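## Task

Move the yellow sponge from the desk onto the top of the low shelf below the REPAIRS sign without shifting that shelf. All low shelves must end standing upright, and the robot must not topple or finish tilted.

## Robot and tools

ROBOT. A wheeled cart carries two arms (left_arm, right_arm) and a pan/tilt head. Cameras: head_camera, left_wrist_camera, right_wrist_camera. The cart footprint is 0.53 m wide and spans x = -0.35 to 0.07 m; above the 0.13 m wheel level it is 0.46 m wide with its front at x = 0.01. Each arm pans about a vertical axis at x = -0.060, y = +0.155 (left) or -0.155 (right). The shoulder sits 0.03 m outward from that axis at 0.89 m height; links are 0.116 (upper arm), 0.135 (forearm), 0.162 (hand). The fixed jaw tip reaches roughly 0.44 m from its pan axis horizontally and no lower than 0.54 m off the floor, so targets must be within that envelope.

FRAMES. All positions are metres. Base frame: origin on the floor between the drive wheels, x ahead, y to the left, z up. The result lines left_hand and right_hand give the fixed-jaw tip in this frame; a held object sits toward the swinging jaw. Hand axes: z along the fingers, y from swinging to fixed jaw. base_odometry is in the odometry frame (the base frame where the scene began), counts wheel rotation only, so slip looks like travel and collisions can rotate the cart unnoticed. Heading is radians, left positive, -3.142 to 3.142.

move. Optional keys: base, joints, speeds, cameras, blocking. base is a single velocity command, not a pose: {"x_m_s", "turn_rad_s", "for_s"}; forward m/s (negative reverses), leftward turn rad/s (negative turns right), duration s. Omitted velocities are 0; no sideways motion. Magnitudes: x 0.005 to 0.291, turn 0.02 to 1.175, for_s 0.1 to 7.5. Displacement is about velocity times time, less for short commands (ramp 0.5 m/s2, 2 rad/s2); if |x|/0.291 + |turn|/1.175 exceeds 1 both are scaled down. Tiny (<5 mm, <0.02 rad) or near-max commands can undershoot, so check odometry. joints is one flat object for the head and both arms, keyed by joint name, each value an absolute angle in radians. Ranges: head_pan_rad -3.2..3.2 (0 ahead, + left); head_tilt_rad -0.76..1.45 (0 level, + down); per arm shoulder_pan -2.006..2.149, shoulder_lift -1.836..1.772, elbow_flex -1.773..1.58, wrist_flex -1.799..1.772, wrist_roll -2.816..2.978, gripper -0.03..1.944. speeds is keyed the same way (no grippers), rad/s caps for this action only, 0.08 to 4.71; defaults head 1.5, pan 1.4, lift/elbow 2, wrist_flex 1.6, roll 1.3. cameras: list of names or ["all"]; default none when an action is given. blocking false returns within about 0.5 s while motion continues; a later move overrides only the joints it names and, if it omits base, brings a running base velocity to rest. Unknown keys make a call invalid; out-of-range values get it refused. A refusal, or an uncommanded stop (time_out), cancels the remaining move/wait/finished_scene calls in that reply.

Other tools: wait(seconds 0 to 10, cameras) returns early once motion settles; stop(cameras) brakes everything still moving; zoom_image(camera, region [x0,y0,x1,y1] pixels from top-left, at most 504 by 504) magnifies the latest image; finished_scene(scene) closes the current scene irreversibly, after which nothing else should be called in that reply for scene 1.

RESULTS. move reads done or the worst status. base_status done means the velocity was sent for its time ("sent for a of b s" if cut). joint_status: done, moving, off_target (resting away from target: load, obstacle or tripped motor), time_out (joint limit of 14 s reached; holds there), not_followed (self-collision check refused the arm; grippers still act), limit_stop_at_motor_heat. on_its_own lists unrequested behaviour. Motor temperatures list each arm's joints in joint_positions order plus the gripper. MOTOR HOT appears at 55 °C; at 70 °C a motor quits (JOINT FAULT / HAND FAULT) and a gripper may release.

JOINT CONVENTIONS. Pan: 0 points each arm sideways outward, positive is clockwise from above; straight ahead is +1.571 left, -1.571 right. Bend: all three bend joints at 0 leave the upper arm up (tilted 0.24 rad out) and forearm and fingers level; positive bends down; their sum is finger angle below horizontal, and pointing straight down requires the forearm no more than 0.20 rad above level. Roll: -1.522 puts the fixed jaw on the left looking outward, 1.619 on the right, 0.049 in the arm's vertical plane. Keep the fixed jaw on the left when reaching over furniture with level fingers, since the hand body then protrudes upward, not downward. Gripper: 0 tips touching, 1 about 0.075 m, 1.944 about 0.106 m; per-jaw offsets up to 0.025 rad.

STOWING. Scenes begin folded, jaws shut, 0.65 m wide. Stowed pose: pan -1.75 (left) / 1.75 (right), lift 0.05, elbow 1.35, wrist_flex -1.55, roll -1.52. Stow in two moves (wrists first, then the other three); unstow in reverse. Turning in place needs 0.44 m free radius; turning or reversing beside furniture can snag and topple the robot.

CAUTIONS. Loaded or extended joints sag downward; offset the next target by the observed sag. Hand positions may be a few centimetres off. A joint stuck over 0.30 rad from target (jaws 0.09) for about 2 s trips its motor; reset by waiting until still, then commanding 0.2 rad back from the reading. Lower gripper targets squeeze harder; a firm grip shows off_target; use -0.03 for thin items. Payload about 0.4 kg at full reach, 0.7 kg within 0.28 m. Avoid speeds near 3 rad/s with a held item, pulling on furniture in front, arm-to-arm collisions, tipping shelves, dropping things from height, and striking fixed objects. The scene keeps running between calls; a stray push may disturb loose objects.

Each tool is called after "Call:" as name(argument=value, ...), one argument or row to a line, values as JSON.

## Session

Call:
move(
  joints={"head_pan_rad": 0, "head_tilt_rad": 0.35},
  cameras=["all"],
)

Call:
move(
  joints={"head_pan_rad": -0.8},
  cameras=["head_camera"],
)

Call:
move(
  joints={"head_pan_rad": -1.6, "head_tilt_rad": 0.1},
  cameras=["head_camera"],
)

Call:
move(
  joints={"head_pan_rad": 0.8, "head_tilt_rad": 0.1},
  cameras=["head_camera"],
)

Call:
move(
  joints={"head_pan_rad": 1.6, "head_tilt_rad": 0.1},
  cameras=["head_camera"],
)

Scene clock: 1.03 s.
Motor temperatures (°C): left_arm=[32 33 32 32 33 29] | right_arm=[30 29 26 27 31 27]
move: done
base_odometry: x=+0.000 y=+0.000 heading=+0.000
base_status: not commanded
joint_positions: head_pan_rad=+0.000 head_tilt_rad=+0.342 left_arm_shoulder_pan_rad=+0.000 left_arm_shoulder_lift_rad=-1.704 left_arm_elbow_flex_rad=+1.478 left_arm_wrist_flex_rad=+0.984 left_arm_wrist_roll_rad=-0.001 left_arm_gripper_rad=+0.000 right_arm_shoulder_pan_rad=+0.001 right_arm_shoulder_lift_rad=-1.670 right_arm_elbow_flex_rad=+1.496 right_arm_wrist_flex_rad=+1.032 right_arm_wrist_roll_rad=+0.000 right_arm_gripper_rad=+0.000
joint_status: all done
left_hand: x=-0.0600 y=+0.3116 z=+0.8261 quat_wxyz=(+0.395, -0.918, +0.023, +0.010) (m; base frame)
right_hand: x=-0.0602 y=-0.3015 z=+0.8125 quat_wxyz=(+0.008, +0.023, +0.937, -0.348) (m; base frame)
pictures: head_camera, left_wrist_camera, right_wrist_camera
Images, in order (width x height): head_camera 644x476, left_wrist_camera 644x476, right_wrist_camera 644x476.

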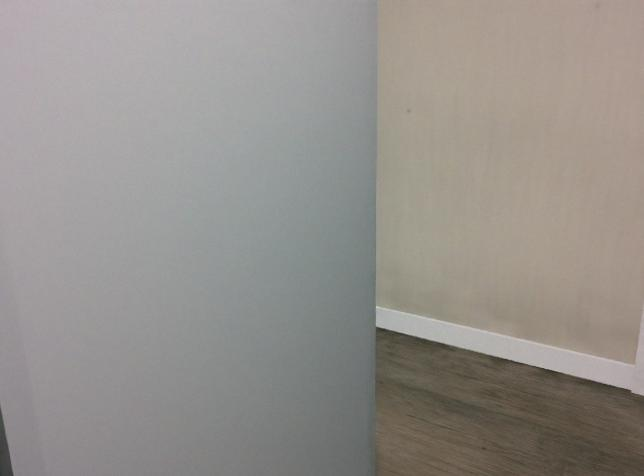

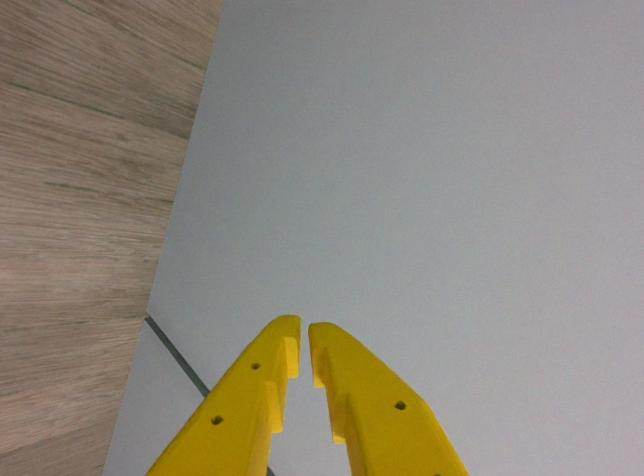

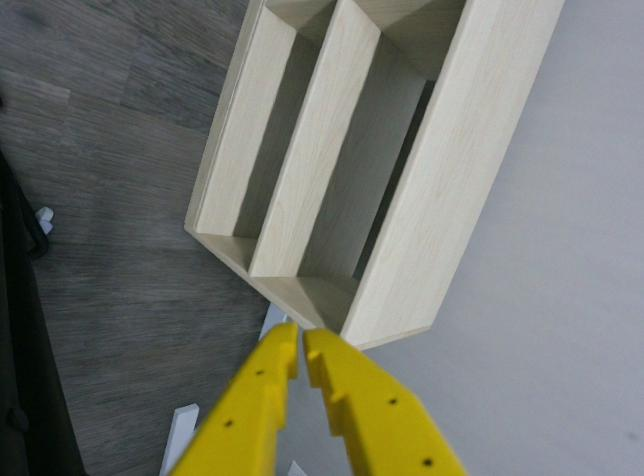

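Scene clock: 2.37 s.
move: done
base_odometry: x=+0.000 y=+0.000 heading=+0.000
base_status: not commanded
joint_positions: head_pan_rad=-0.790 head_tilt_rad=+0.342 left_arm_shoulder_pan_rad=+0.000 left_arm_shoulder_lift_rad=-1.704 left_arm_elbow_flex_rad=+1.478 left_arm_wrist_flex_rad=+0.984 left_arm_wrist_roll_rad=-0.001 left_arm_gripper_rad=+0.000 right_arm_shoulder_pan_rad=+0.001 right_arm_shoulder_lift_rad=-1.670 right_arm_elbow_flex_rad=+1.496 right_arm_wrist_flex_rad=+1.032 right_arm_wrist_roll_rad=+0.000 right_arm_gripper_rad=+0.000
joint_status: all done
left_hand: x=-0.0600 y=+0.3116 z=+0.8261 quat_wxyz=(+0.395, -0.918, +0.023, +0.010) (m; base frame)
right_hand: x=-0.0602 y=-0.3015 z=+0.8125 quat_wxyz=(+0.008, +0.023, +0.937, -0.348) (m; base frame)
pictures: head_camera
Images, in order (width x height): head_camera 644x476.

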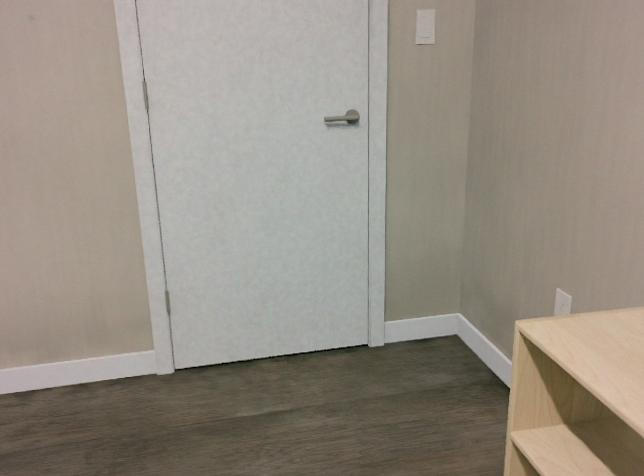

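Scene clock: 3.70 s.
move: done
base_odometry: x=+0.000 y=+0.000 heading=+0.000
base_status: not commanded
joint_positions: head_pan_rad=-1.591 head_tilt_rad=+0.111 left_arm_shoulder_pan_rad=+0.000 left_arm_shoulder_lift_rad=-1.704 left_arm_elbow_flex_rad=+1.478 left_arm_wrist_flex_rad=+0.984 left_arm_wrist_roll_rad=-0.001 left_arm_gripper_rad=+0.000 right_arm_shoulder_pan_rad=+0.001 right_arm_shoulder_lift_rad=-1.670 right_arm_elbow_flex_rad=+1.496 right_arm_wrist_flex_rad=+1.032 right_arm_wrist_roll_rad=+0.000 right_arm_gripper_rad=+0.000
joint_status: all done
left_hand: x=-0.0600 y=+0.3116 z=+0.8261 quat_wxyz=(+0.395, -0.918, +0.023, +0.010) (m; base frame)
right_hand: x=-0.0602 y=-0.3015 z=+0.8125 quat_wxyz=(+0.008, +0.023, +0.937, -0.348) (m; base frame)
pictures: head_camera
Images, in order (width x height): head_camera 644x476.

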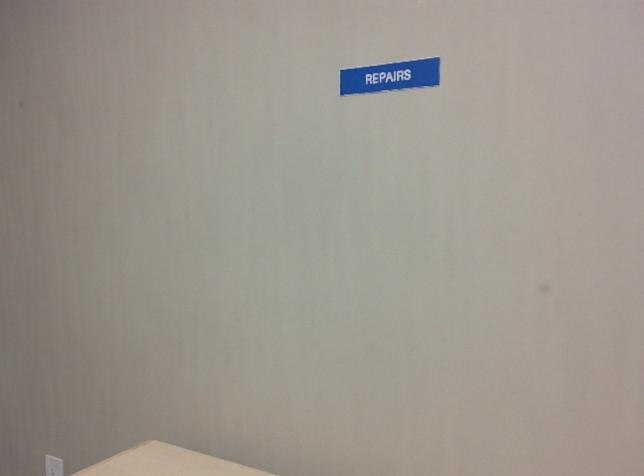

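Scene clock: 6.10 s.
move: done
base_odometry: x=+0.000 y=+0.000 heading=+0.000
base_status: not commanded
joint_positions: head_pan_rad=+0.790 head_tilt_rad=+0.111 left_arm_shoulder_pan_rad=+0.000 left_arm_shoulder_lift_rad=-1.704 left_arm_elbow_flex_rad=+1.478 left_arm_wrist_flex_rad=+0.984 left_arm_wrist_roll_rad=-0.001 left_arm_gripper_rad=+0.000 right_arm_shoulder_pan_rad=+0.001 right_arm_shoulder_lift_rad=-1.670 right_arm_elbow_flex_rad=+1.496 right_arm_wrist_flex_rad=+1.032 right_arm_wrist_roll_rad=+0.000 right_arm_gripper_rad=+0.000
joint_status: all done
left_hand: x=-0.0600 y=+0.3116 z=+0.8261 quat_wxyz=(+0.395, -0.918, +0.023, +0.010) (m; base frame)
right_hand: x=-0.0602 y=-0.3015 z=+0.8125 quat_wxyz=(+0.008, +0.023, +0.937, -0.348) (m; base frame)
pictures: head_camera
Images, in order (width x height): head_camera 644x476.

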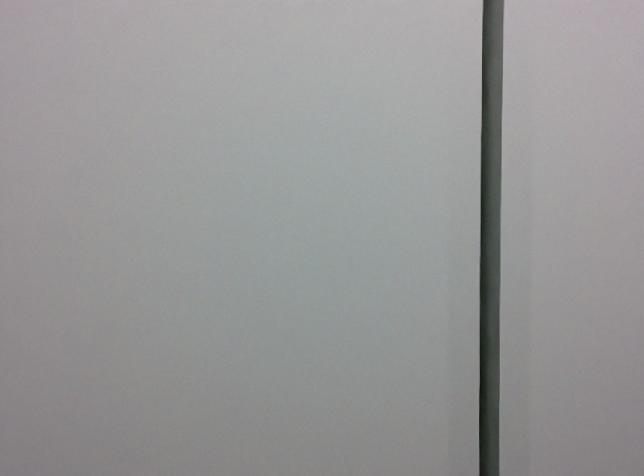

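Scene clock: 7.43 s.
move: done
base_odometry: x=+0.000 y=+0.000 heading=+0.000
base_status: not commanded
joint_positions: head_pan_rad=+1.589 head_tilt_rad=+0.111 left_arm_shoulder_pan_rad=+0.000 left_arm_shoulder_lift_rad=-1.704 left_arm_elbow_flex_rad=+1.478 left_arm_wrist_flex_rad=+0.984 left_arm_wrist_roll_rad=-0.001 left_arm_gripper_rad=+0.000 right_arm_shoulder_pan_rad=+0.001 right_arm_shoulder_lift_rad=-1.670 right_arm_elbow_flex_rad=+1.496 right_arm_wrist_flex_rad=+1.032 right_arm_wrist_roll_rad=+0.000 right_arm_gripper_rad=+0.000
joint_status: all done
left_hand: x=-0.0600 y=+0.3116 z=+0.8261 quat_wxyz=(+0.395, -0.918, +0.023, +0.010) (m; base frame)
right_hand: x=-0.0602 y=-0.3015 z=+0.8125 quat_wxyz=(+0.008, +0.023, +0.937, -0.348) (m; base frame)
pictures: head_camera
Images, in order (width x height): head_camera 644x476.

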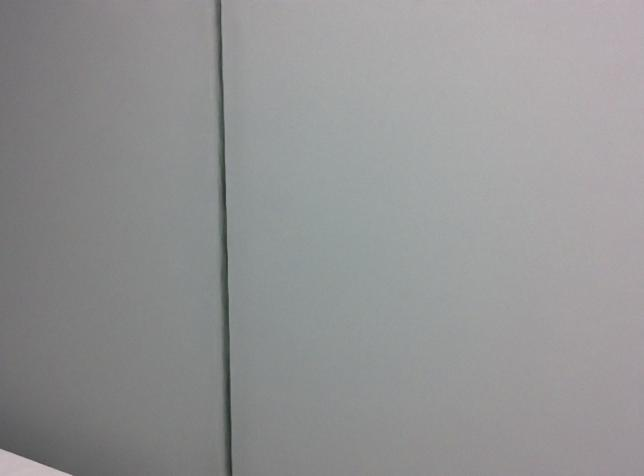

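Call:
move(
  joints={"head_pan_rad": 2.4, "head_tilt_rad": 0.4},
  cameras=["head_camera"],
)

Call:
move(
  joints={"head_pan_rad": 3.15, "head_tilt_rad": 0.4},
  cameras=["head_camera"],
)

Call:
move(
  joints={"head_pan_rad": -2.2, "head_tilt_rad": 0.5},
  cameras=["head_camera"],
)

Call:
move(
  joints={"head_pan_rad": -1.5, "head_tilt_rad": 0.7},
  cameras=["head_camera"],
)

Scene clock: 16.10 s.
move: done
base_odometry: x=+0.000 y=+0.000 heading=+0.000
base_status: not commanded
joint_positions: head_pan_rad=+2.390 head_tilt_rad=+0.393 left_arm_shoulder_pan_rad=+0.000 left_arm_shoulder_lift_rad=-1.704 left_arm_elbow_flex_rad=+1.478 left_arm_wrist_flex_rad=+0.984 left_arm_wrist_roll_rad=-0.001 left_arm_gripper_rad=+0.000 right_arm_shoulder_pan_rad=+0.001 right_arm_shoulder_lift_rad=-1.670 right_arm_elbow_flex_rad=+1.496 right_arm_wrist_flex_rad=+1.032 right_arm_wrist_roll_rad=+0.000 right_arm_gripper_rad=+0.000
joint_status: all done
left_hand: x=-0.0600 y=+0.3116 z=+0.8261 quat_wxyz=(+0.395, -0.918, +0.023, +0.010) (m; base frame)
right_hand: x=-0.0602 y=-0.3015 z=+0.8125 quat_wxyz=(+0.008, +0.023, +0.937, -0.348) (m; base frame)
pictures: head_camera
Images, in order (width x height): head_camera 644x476.

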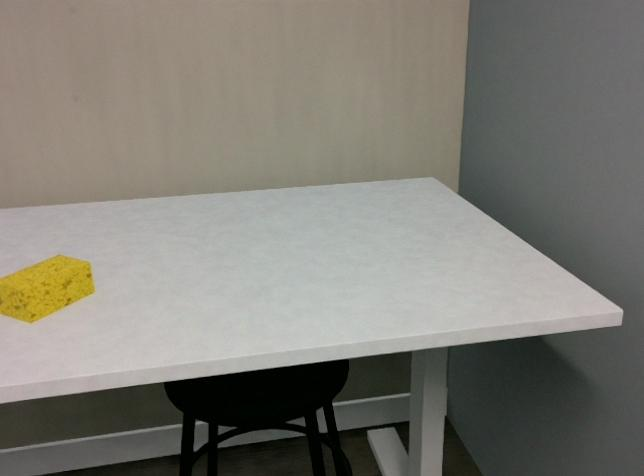

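Scene clock: 17.40 s.
move: done
base_odometry: x=+0.000 y=+0.000 heading=+0.000
base_status: not commanded
joint_positions: head_pan_rad=+3.140 head_tilt_rad=+0.393 left_arm_shoulder_pan_rad=+0.000 left_arm_shoulder_lift_rad=-1.704 left_arm_elbow_flex_rad=+1.478 left_arm_wrist_flex_rad=+0.984 left_arm_wrist_roll_rad=-0.001 left_arm_gripper_rad=+0.000 right_arm_shoulder_pan_rad=+0.001 right_arm_shoulder_lift_rad=-1.670 right_arm_elbow_flex_rad=+1.496 right_arm_wrist_flex_rad=+1.032 right_arm_wrist_roll_rad=+0.000 right_arm_gripper_rad=+0.000
joint_status: all done
left_hand: x=-0.0600 y=+0.3116 z=+0.8261 quat_wxyz=(+0.395, -0.918, +0.023, +0.010) (m; base frame)
right_hand: x=-0.0602 y=-0.3015 z=+0.8125 quat_wxyz=(+0.008, +0.023, +0.937, -0.348) (m; base frame)
pictures: head_camera
Images, in order (width x height): head_camera 644x476.

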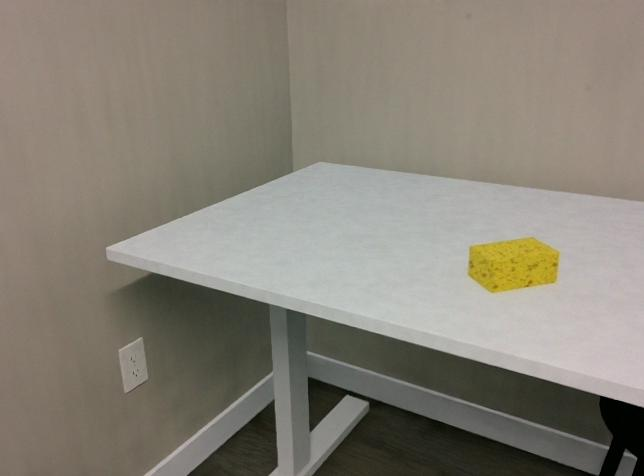

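Scene clock: 21.77 s.
move: done
base_odometry: x=+0.000 y=+0.000 heading=+0.000
base_status: not commanded
joint_positions: head_pan_rad=-2.191 head_tilt_rad=+0.493 left_arm_shoulder_pan_rad=+0.000 left_arm_shoulder_lift_rad=-1.704 left_arm_elbow_flex_rad=+1.478 left_arm_wrist_flex_rad=+0.984 left_arm_wrist_roll_rad=-0.001 left_arm_gripper_rad=+0.000 right_arm_shoulder_pan_rad=+0.001 right_arm_shoulder_lift_rad=-1.670 right_arm_elbow_flex_rad=+1.496 right_arm_wrist_flex_rad=+1.032 right_arm_wrist_roll_rad=+0.000 right_arm_gripper_rad=+0.000
joint_status: all done
left_hand: x=-0.0600 y=+0.3116 z=+0.8261 quat_wxyz=(+0.395, -0.918, +0.023, +0.010) (m; base frame)
right_hand: x=-0.0602 y=-0.3015 z=+0.8125 quat_wxyz=(+0.008, +0.023, +0.937, -0.348) (m; base frame)
pictures: head_camera
Images, in order (width x height): head_camera 644x476.

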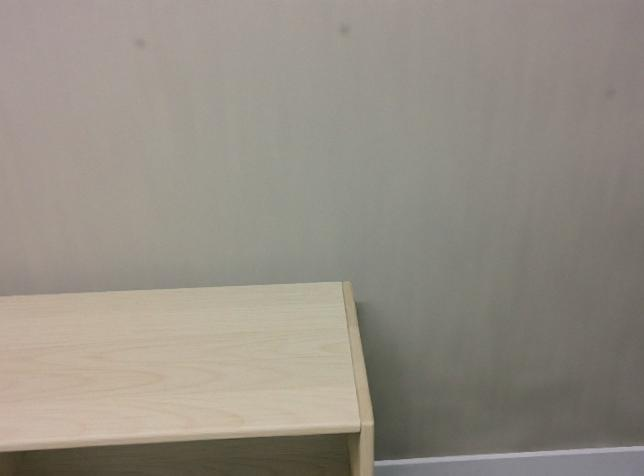

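Scene clock: 23.03 s.
move: done
base_odometry: x=+0.000 y=+0.000 heading=+0.000
base_status: not commanded
joint_positions: head_pan_rad=-1.511 head_tilt_rad=+0.693 left_arm_shoulder_pan_rad=+0.000 left_arm_shoulder_lift_rad=-1.704 left_arm_elbow_flex_rad=+1.478 left_arm_wrist_flex_rad=+0.984 left_arm_wrist_roll_rad=-0.001 left_arm_gripper_rad=+0.000 right_arm_shoulder_pan_rad=+0.001 right_arm_shoulder_lift_rad=-1.670 right_arm_elbow_flex_rad=+1.496 right_arm_wrist_flex_rad=+1.032 right_arm_wrist_roll_rad=+0.000 right_arm_gripper_rad=+0.000
joint_status: all done
left_hand: x=-0.0600 y=+0.3116 z=+0.8261 quat_wxyz=(+0.395, -0.918, +0.023, +0.010) (m; base frame)
right_hand: x=-0.0602 y=-0.3015 z=+0.8125 quat_wxyz=(+0.008, +0.023, +0.937, -0.348) (m; base frame)
pictures: head_camera
Images, in order (width x height): head_camera 644x476.

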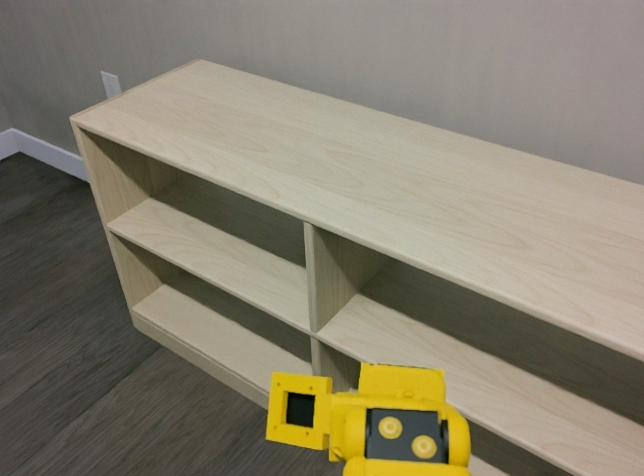

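Call:
move(
  base={"turn_rad_s": 0.8, "for_s": 3.32},
  joints={"head_pan_rad": 0, "head_tilt_rad": 0.6},
  cameras=["head_camera"],
)

Scene clock: 53.87 s.
move: done
base_odometry: x=-0.001 y=+0.000 heading=+2.666
base_status: done (sent for 3.33 of 3.33 s)
joint_positions: head_pan_rad=-0.011 head_tilt_rad=+0.613 left_arm_shoulder_pan_rad=-0.004 left_arm_shoulder_lift_rad=-1.704 left_arm_elbow_flex_rad=+1.478 left_arm_wrist_flex_rad=+0.984 left_arm_wrist_roll_rad=-0.001 left_arm_gripper_rad=+0.000 right_arm_shoulder_pan_rad=+0.000 right_arm_shoulder_lift_rad=-1.670 right_arm_elbow_flex_rad=+1.496 right_arm_wrist_flex_rad=+1.032 right_arm_wrist_roll_rad=+0.000 right_arm_gripper_rad=+0.000
joint_status: all done
left_hand: x=-0.0607 y=+0.3116 z=+0.8261 quat_wxyz=(+0.395, -0.918, +0.021, +0.011) (m; base frame)
right_hand: x=-0.0600 y=-0.3015 z=+0.8125 quat_wxyz=(+0.009, +0.023, +0.937, -0.348) (m; base frame)
pictures: head_camera
Images, in order (width x height): head_camera 644x476.

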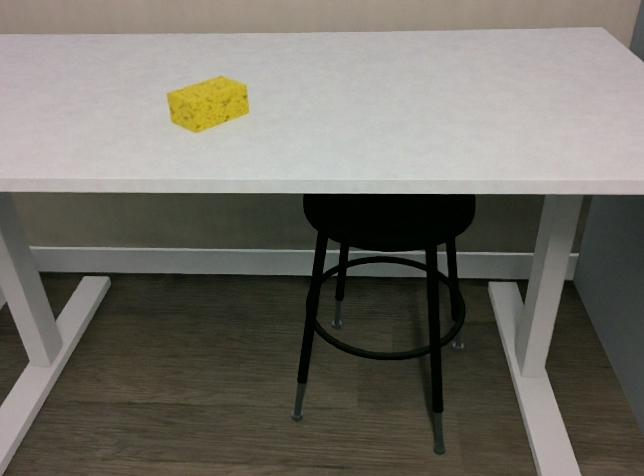

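Call:
move(
  base={"turn_rad_s": 0.5, "for_s": 0.64},
)

Call:
move(
  base={"x_m_s": 0.25, "for_s": 1.95},
)

Call:
move(
  base={"turn_rad_s": -0.5, "for_s": 1.03},
  joints={"head_tilt_rad": 0.75, "left_arm_shoulder_lift_rad": 0, "left_arm_elbow_flex_rad": 0, "left_arm_wrist_flex_rad": 0.8, "left_arm_wrist_roll_rad": -1.522, "left_arm_gripper_rad": 1.6},
  cameras=["head_camera"],
)

Scene clock: 80.73 s.
move: done
base_odometry: x=-0.001 y=+0.000 heading=+2.983
base_status: done (sent for 0.63 of 0.63 s)
joint_positions: head_pan_rad=-0.011 head_tilt_rad=+0.613 left_arm_shoulder_pan_rad=-0.004 left_arm_shoulder_lift_rad=-1.704 left_arm_elbow_flex_rad=+1.478 left_arm_wrist_flex_rad=+0.984 left_arm_wrist_roll_rad=-0.001 left_arm_gripper_rad=+0.000 right_arm_shoulder_pan_rad=-0.002 right_arm_shoulder_lift_rad=-1.670 right_arm_elbow_flex_rad=+1.496 right_arm_wrist_flex_rad=+1.032 right_arm_wrist_roll_rad=+0.000 right_arm_gripper_rad=+0.000
joint_status: not commanded
left_hand: x=-0.0607 y=+0.3116 z=+0.8261 quat_wxyz=(+0.395, -0.918, +0.021, +0.011) (m; base frame)
right_hand: x=-0.0597 y=-0.3015 z=+0.8125 quat_wxyz=(+0.009, +0.022, +0.937, -0.348) (m; base frame)
pictures: none

Scene clock: 83.87 s.
move: done
base_odometry: x=-0.487 y=+0.077 heading=+2.981
base_status: done (sent for 1.97 of 1.97 s)
joint_positions: head_pan_rad=-0.011 head_tilt_rad=+0.613 left_arm_shoulder_pan_rad=-0.003 left_arm_shoulder_lift_rad=-1.704 left_arm_elbow_flex_rad=+1.478 left_arm_wrist_flex_rad=+0.984 left_arm_wrist_roll_rad=-0.001 left_arm_gripper_rad=+0.000 right_arm_shoulder_pan_rad=+0.001 right_arm_shoulder_lift_rad=-1.670 right_arm_elbow_flex_rad=+1.496 right_arm_wrist_flex_rad=+1.032 right_arm_wrist_roll_rad=+0.000 right_arm_gripper_rad=+0.000
joint_status: not commanded
left_hand: x=-0.0604 y=+0.3116 z=+0.8261 quat_wxyz=(+0.395, -0.918, +0.021, +0.010) (m; base frame)
right_hand: x=-0.0602 y=-0.3015 z=+0.8125 quat_wxyz=(+0.008, +0.023, +0.937, -0.348) (m; base frame)
pictures: none

Scene clock: 85.83 s.
move: done
base_odometry: x=-0.486 y=+0.077 heading=+2.466
base_status: done (sent for 1.03 of 1.03 s)
joint_positions: head_pan_rad=-0.011 head_tilt_rad=+0.744 left_arm_shoulder_pan_rad=+0.003 left_arm_shoulder_lift_rad=+0.005 left_arm_elbow_flex_rad=+0.037 left_arm_wrist_flex_rad=+0.812 left_arm_wrist_roll_rad=-1.518 left_arm_gripper_rad=+1.592 right_arm_shoulder_pan_rad=+0.003 right_arm_shoulder_lift_rad=-1.670 right_arm_elbow_flex_rad=+1.496 right_arm_wrist_flex_rad=+1.032 right_arm_wrist_roll_rad=+0.000 right_arm_gripper_rad=+0.000
joint_status: all done
left_hand: x=-0.0668 y=+0.4542 z=+0.8846 quat_wxyz=(+0.249, -0.663, +0.662, +0.247) (m; base frame)
right_hand: x=-0.0604 y=-0.3015 z=+0.8125 quat_wxyz=(+0.008, +0.024, +0.937, -0.348) (m; base frame)
pictures: head_camera
Images, in order (width x height): head_camera 644x476.

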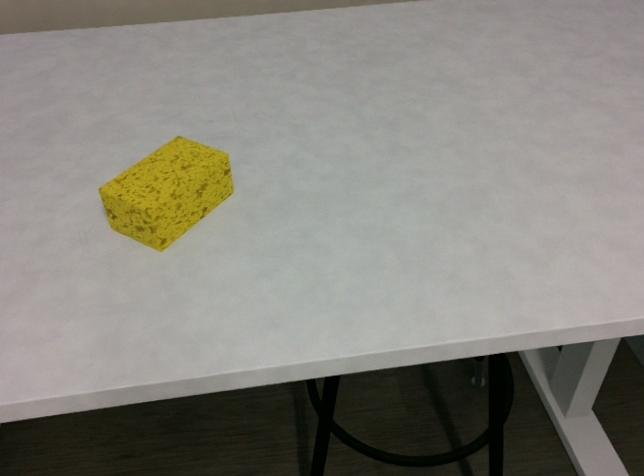

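Call:
zoom_image(
  camera="head_camera",
  region=[60, 110, 270, 270],
)

Scaled by 2.400.

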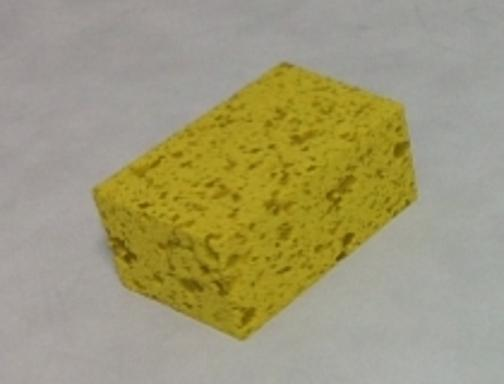

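Call:
move(
  joints={"head_pan_rad": 1.3, "head_tilt_rad": 0.8},
  cameras=["head_camera"],
)

Scene clock: 154.93 s.
move: done
base_odometry: x=-0.486 y=+0.077 heading=+2.466
base_status: not commanded
joint_positions: head_pan_rad=+1.290 head_tilt_rad=+0.794 left_arm_shoulder_pan_rad=+0.003 left_arm_shoulder_lift_rad=+0.005 left_arm_elbow_flex_rad=+0.037 left_arm_wrist_flex_rad=+0.812 left_arm_wrist_roll_rad=-1.518 left_arm_gripper_rad=+1.592 right_arm_shoulder_pan_rad=+0.003 right_arm_shoulder_lift_rad=-1.670 right_arm_elbow_flex_rad=+1.496 right_arm_wrist_flex_rad=+1.032 right_arm_wrist_roll_rad=+0.000 right_arm_gripper_rad=+0.000
joint_status: all done
left_hand: x=-0.0668 y=+0.4542 z=+0.8846 quat_wxyz=(+0.249, -0.663, +0.662, +0.247) (m; base frame)
right_hand: x=-0.0604 y=-0.3015 z=+0.8125 quat_wxyz=(+0.008, +0.024, +0.937, -0.348) (m; base frame)
pictures: head_camera
Images, in order (width x height): head_camera 644x476.

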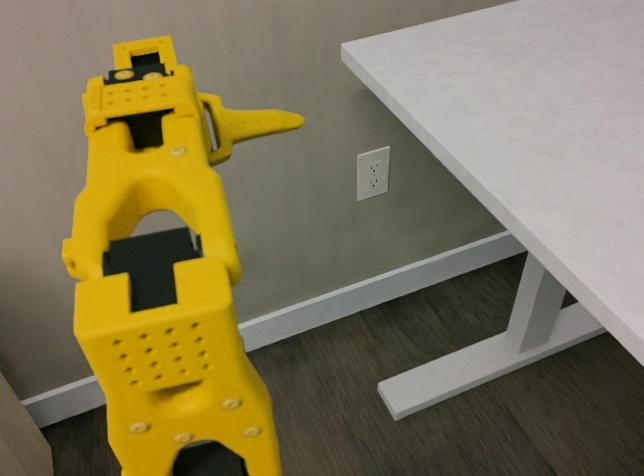

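Call:
move(
  base={"turn_rad_s": 0.7, "for_s": 1.41},
)

Call:
move(
  base={"x_m_s": 0.2, "for_s": 0.85},
)

Call:
move(
  base={"turn_rad_s": -0.7, "for_s": 1.12},
  joints={"head_pan_rad": -0.3, "head_tilt_rad": 0.85},
  cameras=["head_camera"],
)

Scene clock: 165.17 s.
move: done
base_odometry: x=-0.486 y=+0.077 heading=-2.837
base_status: done (sent for 1.4 of 1.4 s)
joint_positions: head_pan_rad=+1.290 head_tilt_rad=+0.794 left_arm_shoulder_pan_rad=-0.003 left_arm_shoulder_lift_rad=+0.005 left_arm_elbow_flex_rad=+0.037 left_arm_wrist_flex_rad=+0.812 left_arm_wrist_roll_rad=-1.518 left_arm_gripper_rad=+1.592 right_arm_shoulder_pan_rad=-0.004 right_arm_shoulder_lift_rad=-1.670 right_arm_elbow_flex_rad=+1.496 right_arm_wrist_flex_rad=+1.032 right_arm_wrist_roll_rad=+0.000 right_arm_gripper_rad=+0.000
joint_status: not commanded
left_hand: x=-0.0686 y=+0.4542 z=+0.8846 quat_wxyz=(+0.248, -0.665, +0.660, +0.248) (m; base frame)
right_hand: x=-0.0595 y=-0.3015 z=+0.8125 quat_wxyz=(+0.009, +0.021, +0.937, -0.348) (m; base frame)
pictures: none

Scene clock: 167.10 s.
move: done
base_odometry: x=-0.652 y=+0.024 heading=-2.835
base_status: done (sent for 0.87 of 0.87 s)
joint_positions: head_pan_rad=+1.290 head_tilt_rad=+0.794 left_arm_shoulder_pan_rad=-0.004 left_arm_shoulder_lift_rad=+0.005 left_arm_elbow_flex_rad=+0.037 left_arm_wrist_flex_rad=+0.812 left_arm_wrist_roll_rad=-1.518 left_arm_gripper_rad=+1.592 right_arm_shoulder_pan_rad=+0.003 right_arm_shoulder_lift_rad=-1.670 right_arm_elbow_flex_rad=+1.496 right_arm_wrist_flex_rad=+1.032 right_arm_wrist_roll_rad=+0.000 right_arm_gripper_rad=+0.000
joint_status: not commanded
left_hand: x=-0.0691 y=+0.4542 z=+0.8846 quat_wxyz=(+0.248, -0.665, +0.659, +0.248) (m; base frame)
right_hand: x=-0.0604 y=-0.3015 z=+0.8125 quat_wxyz=(+0.008, +0.024, +0.937, -0.348) (m; base frame)
pictures: none

Scene clock: 169.00 s.
move: done
base_odometry: x=-0.651 y=+0.024 heading=+2.654
base_status: done (sent for 1.13 of 1.13 s)
joint_positions: head_pan_rad=-0.291 head_tilt_rad=+0.844 left_arm_shoulder_pan_rad=+0.002 left_arm_shoulder_lift_rad=+0.005 left_arm_elbow_flex_rad=+0.037 left_arm_wrist_flex_rad=+0.812 left_arm_wrist_roll_rad=-1.518 left_arm_gripper_rad=+1.592 right_arm_shoulder_pan_rad=+0.001 right_arm_shoulder_lift_rad=-1.670 right_arm_elbow_flex_rad=+1.496 right_arm_wrist_flex_rad=+1.032 right_arm_wrist_roll_rad=+0.000 right_arm_gripper_rad=+0.000
joint_status: all done
left_hand: x=-0.0672 y=+0.4542 z=+0.8846 quat_wxyz=(+0.249, -0.663, +0.661, +0.247) (m; base frame)
right_hand: x=-0.0602 y=-0.3015 z=+0.8125 quat_wxyz=(+0.008, +0.023, +0.937, -0.348) (m; base frame)
pictures: head_camera
Images, in order (width x height): head_camera 644x476.

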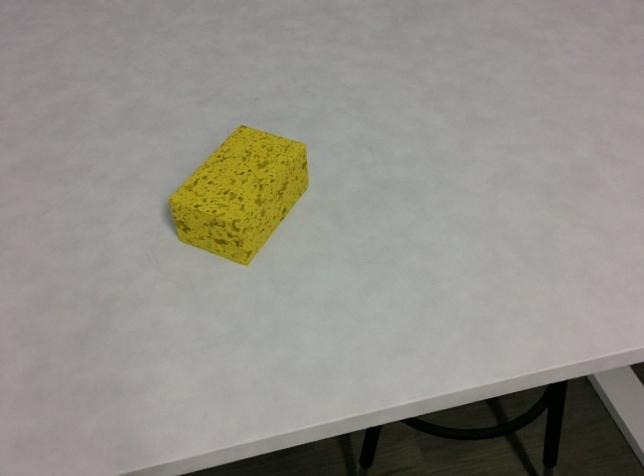

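Call:
move(
  joints={"left_arm_shoulder_pan_rad": 1.94, "left_arm_shoulder_lift_rad": 0.27, "left_arm_elbow_flex_rad": -0.334, "left_arm_wrist_flex_rad": 0.62, "left_arm_gripper_rad": 1.9, "head_pan_rad": -0.2, "head_tilt_rad": 1.0},
  base={"x_m_s": 0.15, "for_s": 1.33},
  cameras=["head_camera", "left_wrist_camera"],
)

Scene clock: 207.00 s.
move: done
base_odometry: x=-0.826 y=+0.118 heading=+2.654
base_status: done (sent for 1.33 of 1.33 s)
joint_positions: head_pan_rad=-0.210 head_tilt_rad=+0.995 left_arm_shoulder_pan_rad=+1.933 left_arm_shoulder_lift_rad=+0.281 left_arm_elbow_flex_rad=-0.299 left_arm_wrist_flex_rad=+0.631 left_arm_wrist_roll_rad=-1.527 left_arm_gripper_rad=+1.891 right_arm_shoulder_pan_rad=+0.003 right_arm_shoulder_lift_rad=-1.670 right_arm_elbow_flex_rad=+1.496 right_arm_wrist_flex_rad=+1.032 right_arm_wrist_roll_rad=+0.000 right_arm_gripper_rad=+0.000
joint_status: all done
left_hand: x=+0.2742 y=+0.0366 z=+0.9093 quat_wxyz=(+0.453, +0.162, +0.873, -0.082) (m; base frame)
right_hand: x=-0.0604 y=-0.3015 z=+0.8125 quat_wxyz=(+0.008, +0.024, +0.937, -0.348) (m; base frame)
pictures: head_camera, left_wrist_camera
Images, in order (width x height): head_camera 644x476, left_wrist_camera 644x476.

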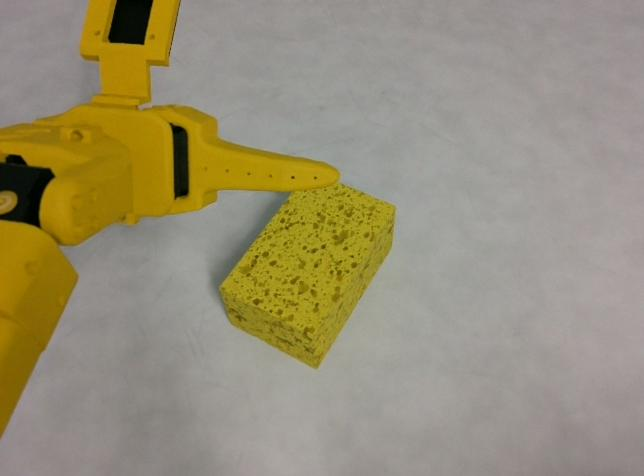

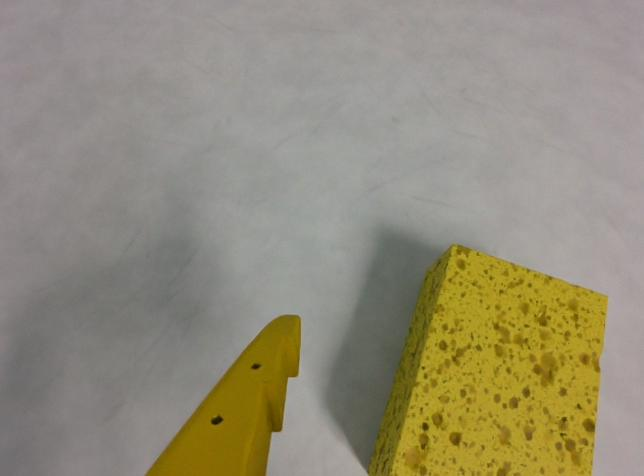

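Call:
move(
  joints={"left_arm_shoulder_pan_rad": 2.07, "head_pan_rad": -0.1},
  cameras=["head_camera", "left_wrist_camera"],
)

Scene clock: 225.57 s.
move: done
base_odometry: x=-0.826 y=+0.118 heading=+2.654
base_status: not commanded
joint_positions: head_pan_rad=-0.111 head_tilt_rad=+0.995 left_arm_shoulder_pan_rad=+2.063 left_arm_shoulder_lift_rad=+0.281 left_arm_elbow_flex_rad=-0.299 left_arm_wrist_flex_rad=+0.631 left_arm_wrist_roll_rad=-1.527 left_arm_gripper_rad=+1.891 right_arm_shoulder_pan_rad=+0.003 right_arm_shoulder_lift_rad=-1.670 right_arm_elbow_flex_rad=+1.496 right_arm_wrist_flex_rad=+1.032 right_arm_wrist_roll_rad=+0.000 right_arm_gripper_rad=+0.000
joint_status: all done
left_hand: x=+0.2560 y=-0.0058 z=+0.9093 quat_wxyz=(+0.447, +0.219, +0.860, -0.111) (m; base frame)
right_hand: x=-0.0604 y=-0.3015 z=+0.8125 quat_wxyz=(+0.008, +0.024, +0.937, -0.348) (m; base frame)
pictures: head_camera, left_wrist_camera
Images, in order (width x height): head_camera 644x476, left_wrist_camera 644x476.

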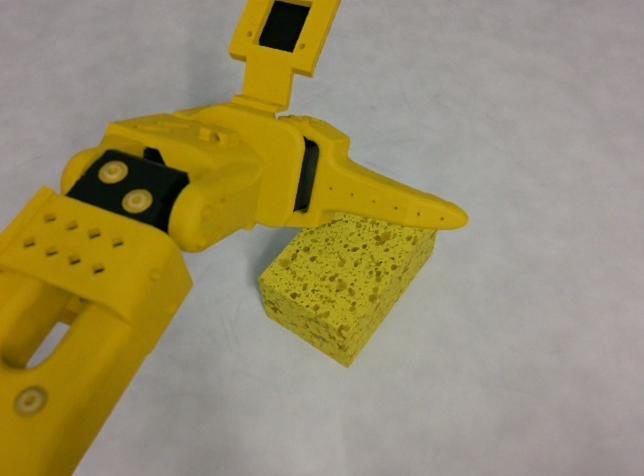

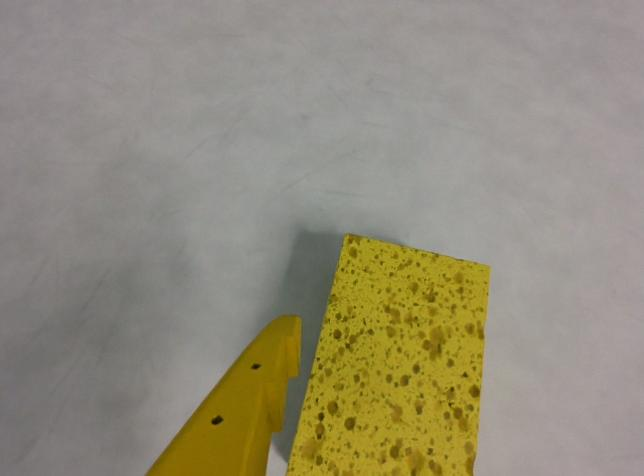

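Call:
move(
  joints={"left_arm_shoulder_pan_rad": 2.05, "left_arm_shoulder_lift_rad": 0.836, "left_arm_elbow_flex_rad": -0.429, "left_arm_wrist_flex_rad": 0.193},
  speeds={"left_arm_shoulder_lift_rad": 0.4, "left_arm_elbow_flex_rad": 0.2, "left_arm_wrist_flex_rad": 0.35},
  cameras=["head_camera", "left_wrist_camera"],
)

Scene clock: 242.33 s.
move: done
base_odometry: x=-0.826 y=+0.118 heading=+2.654
base_status: not commanded
joint_positions: head_pan_rad=-0.111 head_tilt_rad=+0.995 left_arm_shoulder_pan_rad=+2.054 left_arm_shoulder_lift_rad=+0.844 left_arm_elbow_flex_rad=-0.397 left_arm_wrist_flex_rad=+0.204 left_arm_wrist_roll_rad=-1.527 left_arm_gripper_rad=+1.891 right_arm_shoulder_pan_rad=+0.003 right_arm_shoulder_lift_rad=-1.670 right_arm_elbow_flex_rad=+1.496 right_arm_wrist_flex_rad=+1.032 right_arm_wrist_roll_rad=+0.000 right_arm_gripper_rad=+0.000
joint_status: all done
left_hand: x=+0.2840 y=-0.0169 z=+0.7966 quat_wxyz=(+0.431, +0.217, +0.870, -0.105) (m; base frame)
right_hand: x=-0.0604 y=-0.3015 z=+0.8125 quat_wxyz=(+0.008, +0.024, +0.937, -0.348) (m; base frame)
pictures: head_camera, left_wrist_camera
Images, in order (width x height): head_camera 644x476, left_wrist_camera 644x476.

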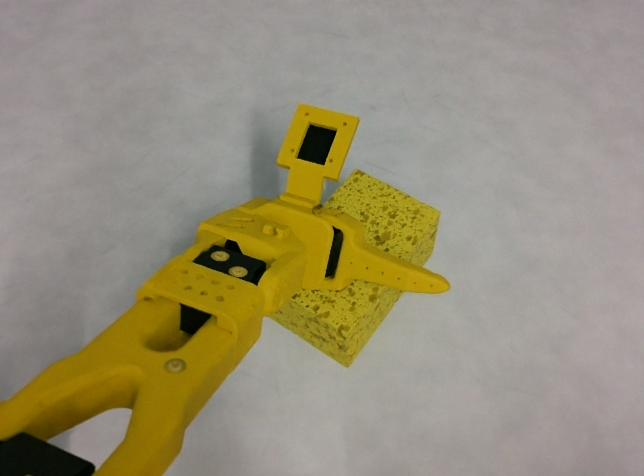

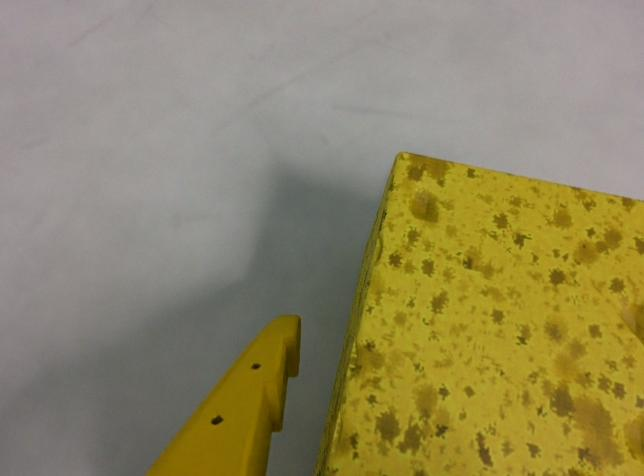

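Call:
move(
  joints={"left_arm_shoulder_lift_rad": 0.9},
  speeds={"left_arm_shoulder_lift_rad": 0.3},
)

Call:
move(
  joints={"left_arm_gripper_rad": 0.65},
  cameras=["head_camera", "left_wrist_camera"],
)

Scene clock: 250.30 s.
move: done
base_odometry: x=-0.826 y=+0.118 heading=+2.654
base_status: not commanded
joint_positions: head_pan_rad=-0.111 head_tilt_rad=+0.995 left_arm_shoulder_pan_rad=+2.054 left_arm_shoulder_lift_rad=+0.878 left_arm_elbow_flex_rad=-0.427 left_arm_wrist_flex_rad=+0.188 left_arm_wrist_roll_rad=-1.527 left_arm_gripper_rad=+1.891 right_arm_shoulder_pan_rad=+0.003 right_arm_shoulder_lift_rad=-1.670 right_arm_elbow_flex_rad=+1.496 right_arm_wrist_flex_rad=+1.032 right_arm_wrist_roll_rad=+0.000 right_arm_gripper_rad=+0.000
joint_status: all done
left_hand: x=+0.2866 y=-0.0182 z=+0.7945 quat_wxyz=(+0.437, +0.216, +0.867, -0.107) (m; base frame)
right_hand: x=-0.0604 y=-0.3015 z=+0.8125 quat_wxyz=(+0.008, +0.024, +0.937, -0.348) (m; base frame)
pictures: none

Scene clock: 251.47 s.
move: off_target
base_odometry: x=-0.826 y=+0.118 heading=+2.654
base_status: not commanded
joint_positions: head_pan_rad=-0.111 head_tilt_rad=+0.995 left_arm_shoulder_pan_rad=+2.057 left_arm_shoulder_lift_rad=+0.876 left_arm_elbow_flex_rad=-0.438 left_arm_wrist_flex_rad=+0.188 left_arm_wrist_roll_rad=-1.518 left_arm_gripper_rad=+0.939 right_arm_shoulder_pan_rad=+0.003 right_arm_shoulder_lift_rad=-1.670 right_arm_elbow_flex_rad=+1.496 right_arm_wrist_flex_rad=+1.032 right_arm_wrist_roll_rad=+0.000 right_arm_gripper_rad=+0.000
joint_status: left_arm_gripper_rad off_target (ended at +0.938, target +0.650)
left_hand: x=+0.2876 y=-0.0201 z=+0.7977 quat_wxyz=(+0.441, +0.213, +0.865, -0.111) (m; base frame)
right_hand: x=-0.0604 y=-0.3015 z=+0.8125 quat_wxyz=(+0.008, +0.024, +0.937, -0.348) (m; base frame)
pictures: head_camera, left_wrist_camera
Images, in order (width x height): head_camera 644x476, left_wrist_camera 644x476.

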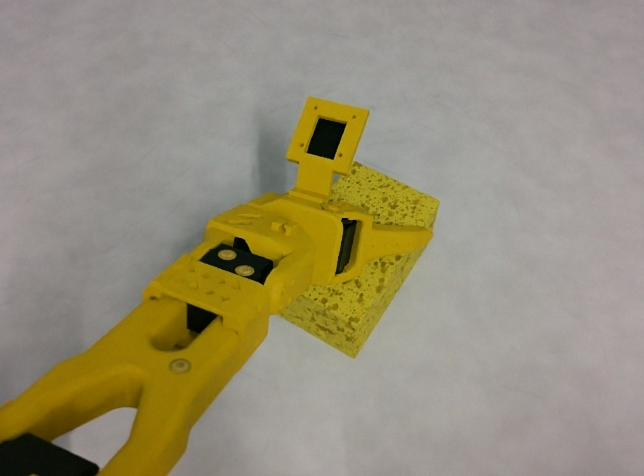

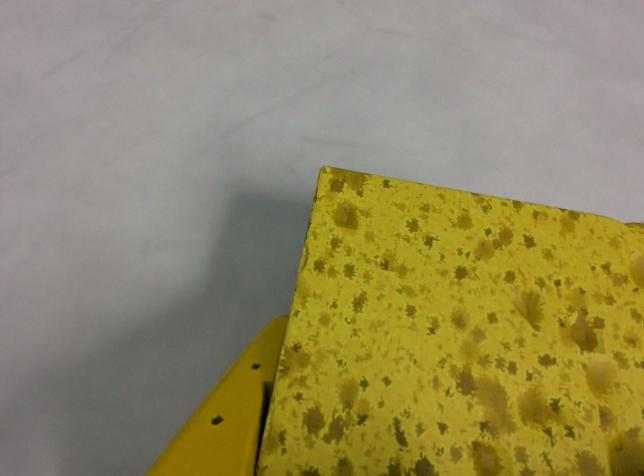

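Call:
move(
  joints={"left_arm_gripper_rad": 0.85, "left_arm_shoulder_lift_rad": 0.2, "left_arm_elbow_flex_rad": -0.33, "left_arm_wrist_flex_rad": 0.75},
  speeds={"left_arm_shoulder_lift_rad": 0.6, "left_arm_wrist_flex_rad": 0.5},
  cameras=["head_camera", "left_wrist_camera"],
)

Scene clock: 260.87 s.
move: off_target
base_odometry: x=-0.826 y=+0.118 heading=+2.654
base_status: not commanded
joint_positions: head_pan_rad=-0.110 head_tilt_rad=+0.995 left_arm_shoulder_pan_rad=+2.054 left_arm_shoulder_lift_rad=+0.263 left_arm_elbow_flex_rad=-0.325 left_arm_wrist_flex_rad=+0.747 left_arm_wrist_roll_rad=-1.527 left_arm_gripper_rad=+0.940 right_arm_shoulder_pan_rad=+0.003 right_arm_shoulder_lift_rad=-1.670 right_arm_elbow_flex_rad=+1.496 right_arm_wrist_flex_rad=+1.032 right_arm_wrist_roll_rad=+0.000 right_arm_gripper_rad=+0.000
joint_status: left_arm_gripper_rad off_target (ended at +0.940, target +0.850); the others done
left_hand: x=+0.2492 y=+0.0014 z=+0.9072 quat_wxyz=(+0.416, +0.218, +0.877, -0.101) (m; base frame)
right_hand: x=-0.0604 y=-0.3015 z=+0.8125 quat_wxyz=(+0.008, +0.024, +0.937, -0.348) (m; base frame)
pictures: head_camera, left_wrist_camera
Images, in order (width x height): head_camera 644x476, left_wrist_camera 644x476.

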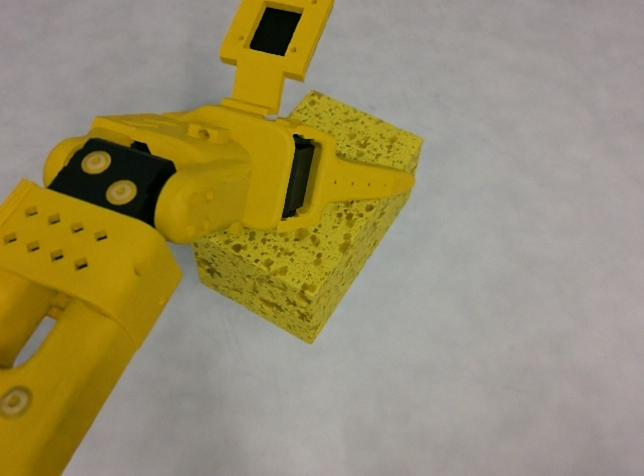

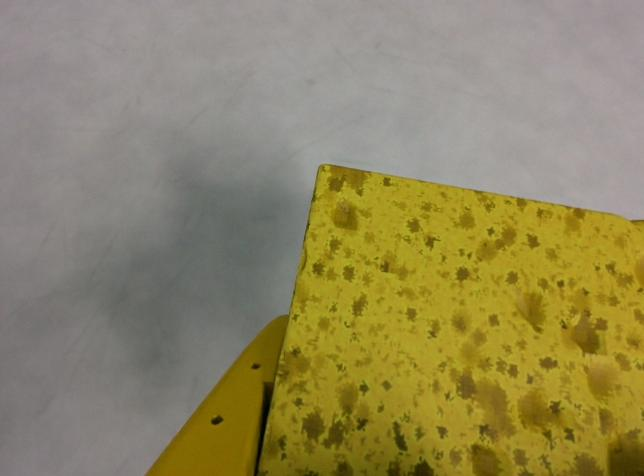

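Call:
move(
  base={"x_m_s": -0.22, "for_s": 4.4},
  cameras=["head_camera"],
)

Call:
move(
  base={"turn_rad_s": 0.6, "for_s": 2.62},
  joints={"left_arm_shoulder_pan_rad": 1.571, "head_pan_rad": 0, "head_tilt_rad": 0.8},
  speeds={"left_arm_shoulder_pan_rad": 0.4},
  cameras=["head_camera", "left_wrist_camera"],
)

Scene clock: 283.43 s.
move: done
base_odometry: x=+0.026 y=-0.337 heading=+2.652
base_status: done (sent for 4.4 of 4.4 s)
joint_positions: head_pan_rad=-0.110 head_tilt_rad=+0.995 left_arm_shoulder_pan_rad=+2.053 left_arm_shoulder_lift_rad=+0.263 left_arm_elbow_flex_rad=-0.325 left_arm_wrist_flex_rad=+0.747 left_arm_wrist_roll_rad=-1.527 left_arm_gripper_rad=+0.940 right_arm_shoulder_pan_rad=-0.002 right_arm_shoulder_lift_rad=-1.670 right_arm_elbow_flex_rad=+1.496 right_arm_wrist_flex_rad=+1.032 right_arm_wrist_roll_rad=+0.000 right_arm_gripper_rad=+0.000
joint_status: not commanded
left_hand: x=+0.2494 y=+0.0019 z=+0.9072 quat_wxyz=(+0.416, +0.218, +0.877, -0.101) (m; base frame)
right_hand: x=-0.0597 y=-0.3015 z=+0.8125 quat_wxyz=(+0.009, +0.022, +0.937, -0.348) (m; base frame)
pictures: head_camera
Images, in order (width x height): head_camera 644x476.

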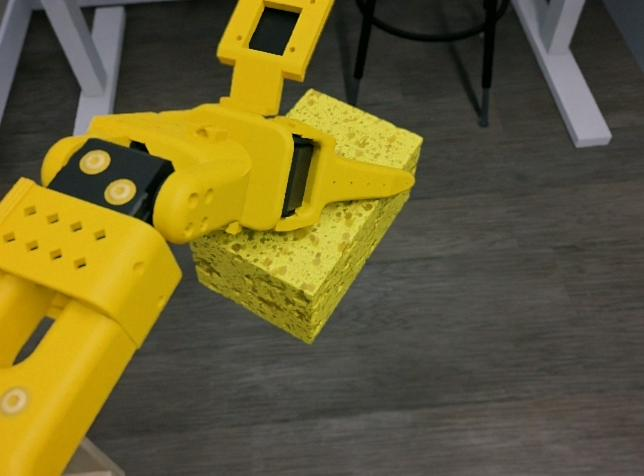

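Scene clock: 286.80 s.
move: done
base_odometry: x=+0.026 y=-0.337 heading=-2.050
base_status: done (sent for 2.63 of 2.63 s)
joint_positions: head_pan_rad=-0.011 head_tilt_rad=+0.814 left_arm_shoulder_pan_rad=+1.571 left_arm_shoulder_lift_rad=+0.263 left_arm_elbow_flex_rad=-0.325 left_arm_wrist_flex_rad=+0.747 left_arm_wrist_roll_rad=-1.527 left_arm_gripper_rad=+0.940 right_arm_shoulder_pan_rad=+0.000 right_arm_shoulder_lift_rad=-1.670 right_arm_elbow_flex_rad=+1.496 right_arm_wrist_flex_rad=+1.032 right_arm_wrist_roll_rad=+0.000 right_arm_gripper_rad=+0.000
joint_status: all done
left_hand: x=+0.2851 y=+0.1627 z=+0.9072 quat_wxyz=(+0.428, +0.002, +0.904, +0.001) (m; base frame)
right_hand: x=-0.0600 y=-0.3015 z=+0.8125 quat_wxyz=(+0.009, +0.023, +0.937, -0.348) (m; base frame)
pictures: head_camera, left_wrist_camera
Images, in order (width x height): head_camera 644x476, left_wrist_camera 644x476.

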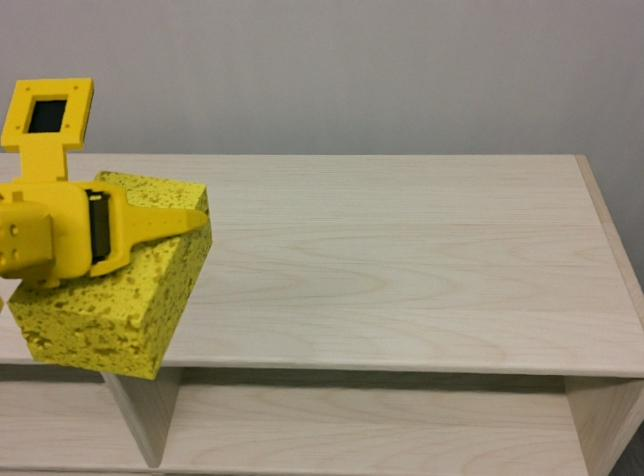

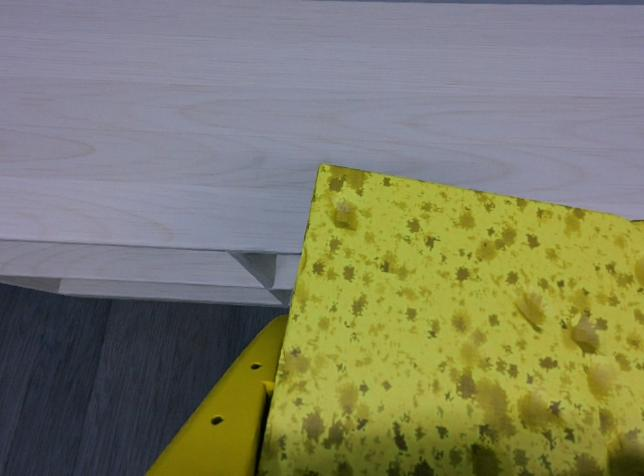

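Call:
move(
  base={"x_m_s": 0.15, "for_s": 1.67},
)

Call:
move(
  joints={"left_arm_shoulder_lift_rad": 1.06, "left_arm_elbow_flex_rad": -0.017, "left_arm_wrist_flex_rad": -0.465},
  speeds={"left_arm_shoulder_lift_rad": 0.4, "left_arm_elbow_flex_rad": 0.16, "left_arm_wrist_flex_rad": 0.6},
  cameras=["head_camera", "left_wrist_camera"],
)

Scene clock: 303.13 s.
move: done
base_odometry: x=-0.089 y=-0.560 heading=-2.048
base_status: done (sent for 1.67 of 1.67 s)
joint_positions: head_pan_rad=-0.011 head_tilt_rad=+0.814 left_arm_shoulder_pan_rad=+1.571 left_arm_shoulder_lift_rad=+0.263 left_arm_elbow_flex_rad=-0.325 left_arm_wrist_flex_rad=+0.747 left_arm_wrist_roll_rad=-1.527 left_arm_gripper_rad=+0.940 right_arm_shoulder_pan_rad=+0.001 right_arm_shoulder_lift_rad=-1.670 right_arm_elbow_flex_rad=+1.496 right_arm_wrist_flex_rad=+1.032 right_arm_wrist_roll_rad=+0.000 right_arm_gripper_rad=+0.000
joint_status: not commanded
left_hand: x=+0.2851 y=+0.1627 z=+0.9072 quat_wxyz=(+0.428, +0.002, +0.904, +0.001) (m; base frame)
right_hand: x=-0.0602 y=-0.3015 z=+0.8125 quat_wxyz=(+0.008, +0.023, +0.937, -0.348) (m; base frame)
pictures: none

Scene clock: 305.77 s.
move: done
base_odometry: x=-0.089 y=-0.560 heading=-2.048
base_status: not commanded
joint_positions: head_pan_rad=-0.011 head_tilt_rad=+0.814 left_arm_shoulder_pan_rad=+1.571 left_arm_shoulder_lift_rad=+1.074 left_arm_elbow_flex_rad=-0.016 left_arm_wrist_flex_rad=-0.449 left_arm_wrist_roll_rad=-1.527 left_arm_gripper_rad=+0.940 right_arm_shoulder_pan_rad=+0.001 right_arm_shoulder_lift_rad=-1.670 right_arm_elbow_flex_rad=+1.496 right_arm_wrist_flex_rad=+1.032 right_arm_wrist_roll_rad=+0.000 right_arm_gripper_rad=+0.000
joint_status: all done
left_hand: x=+0.2850 y=+0.1627 z=+0.7160 quat_wxyz=(+0.463, +0.002, +0.887, +0.001) (m; base frame)
right_hand: x=-0.0602 y=-0.3015 z=+0.8125 quat_wxyz=(+0.008, +0.023, +0.937, -0.348) (m; base frame)
pictures: head_camera, left_wrist_camera
Images, in order (width x height): head_camera 644x476, left_wrist_camera 644x476.

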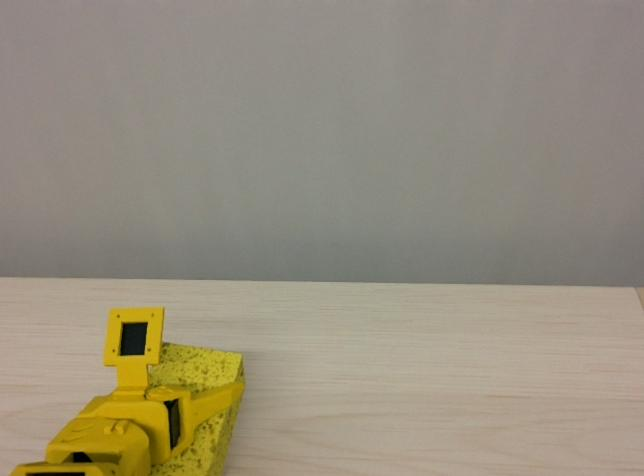

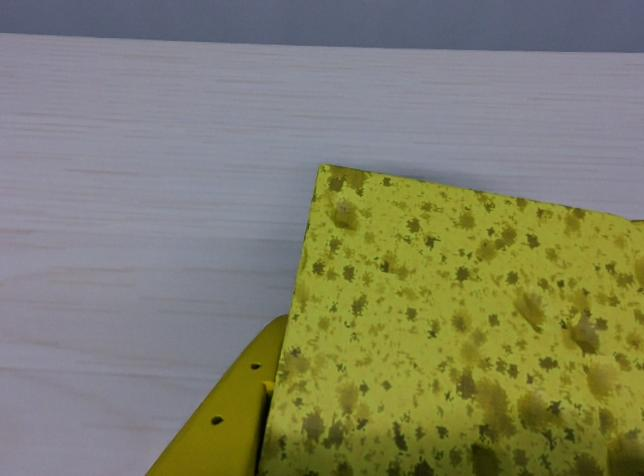

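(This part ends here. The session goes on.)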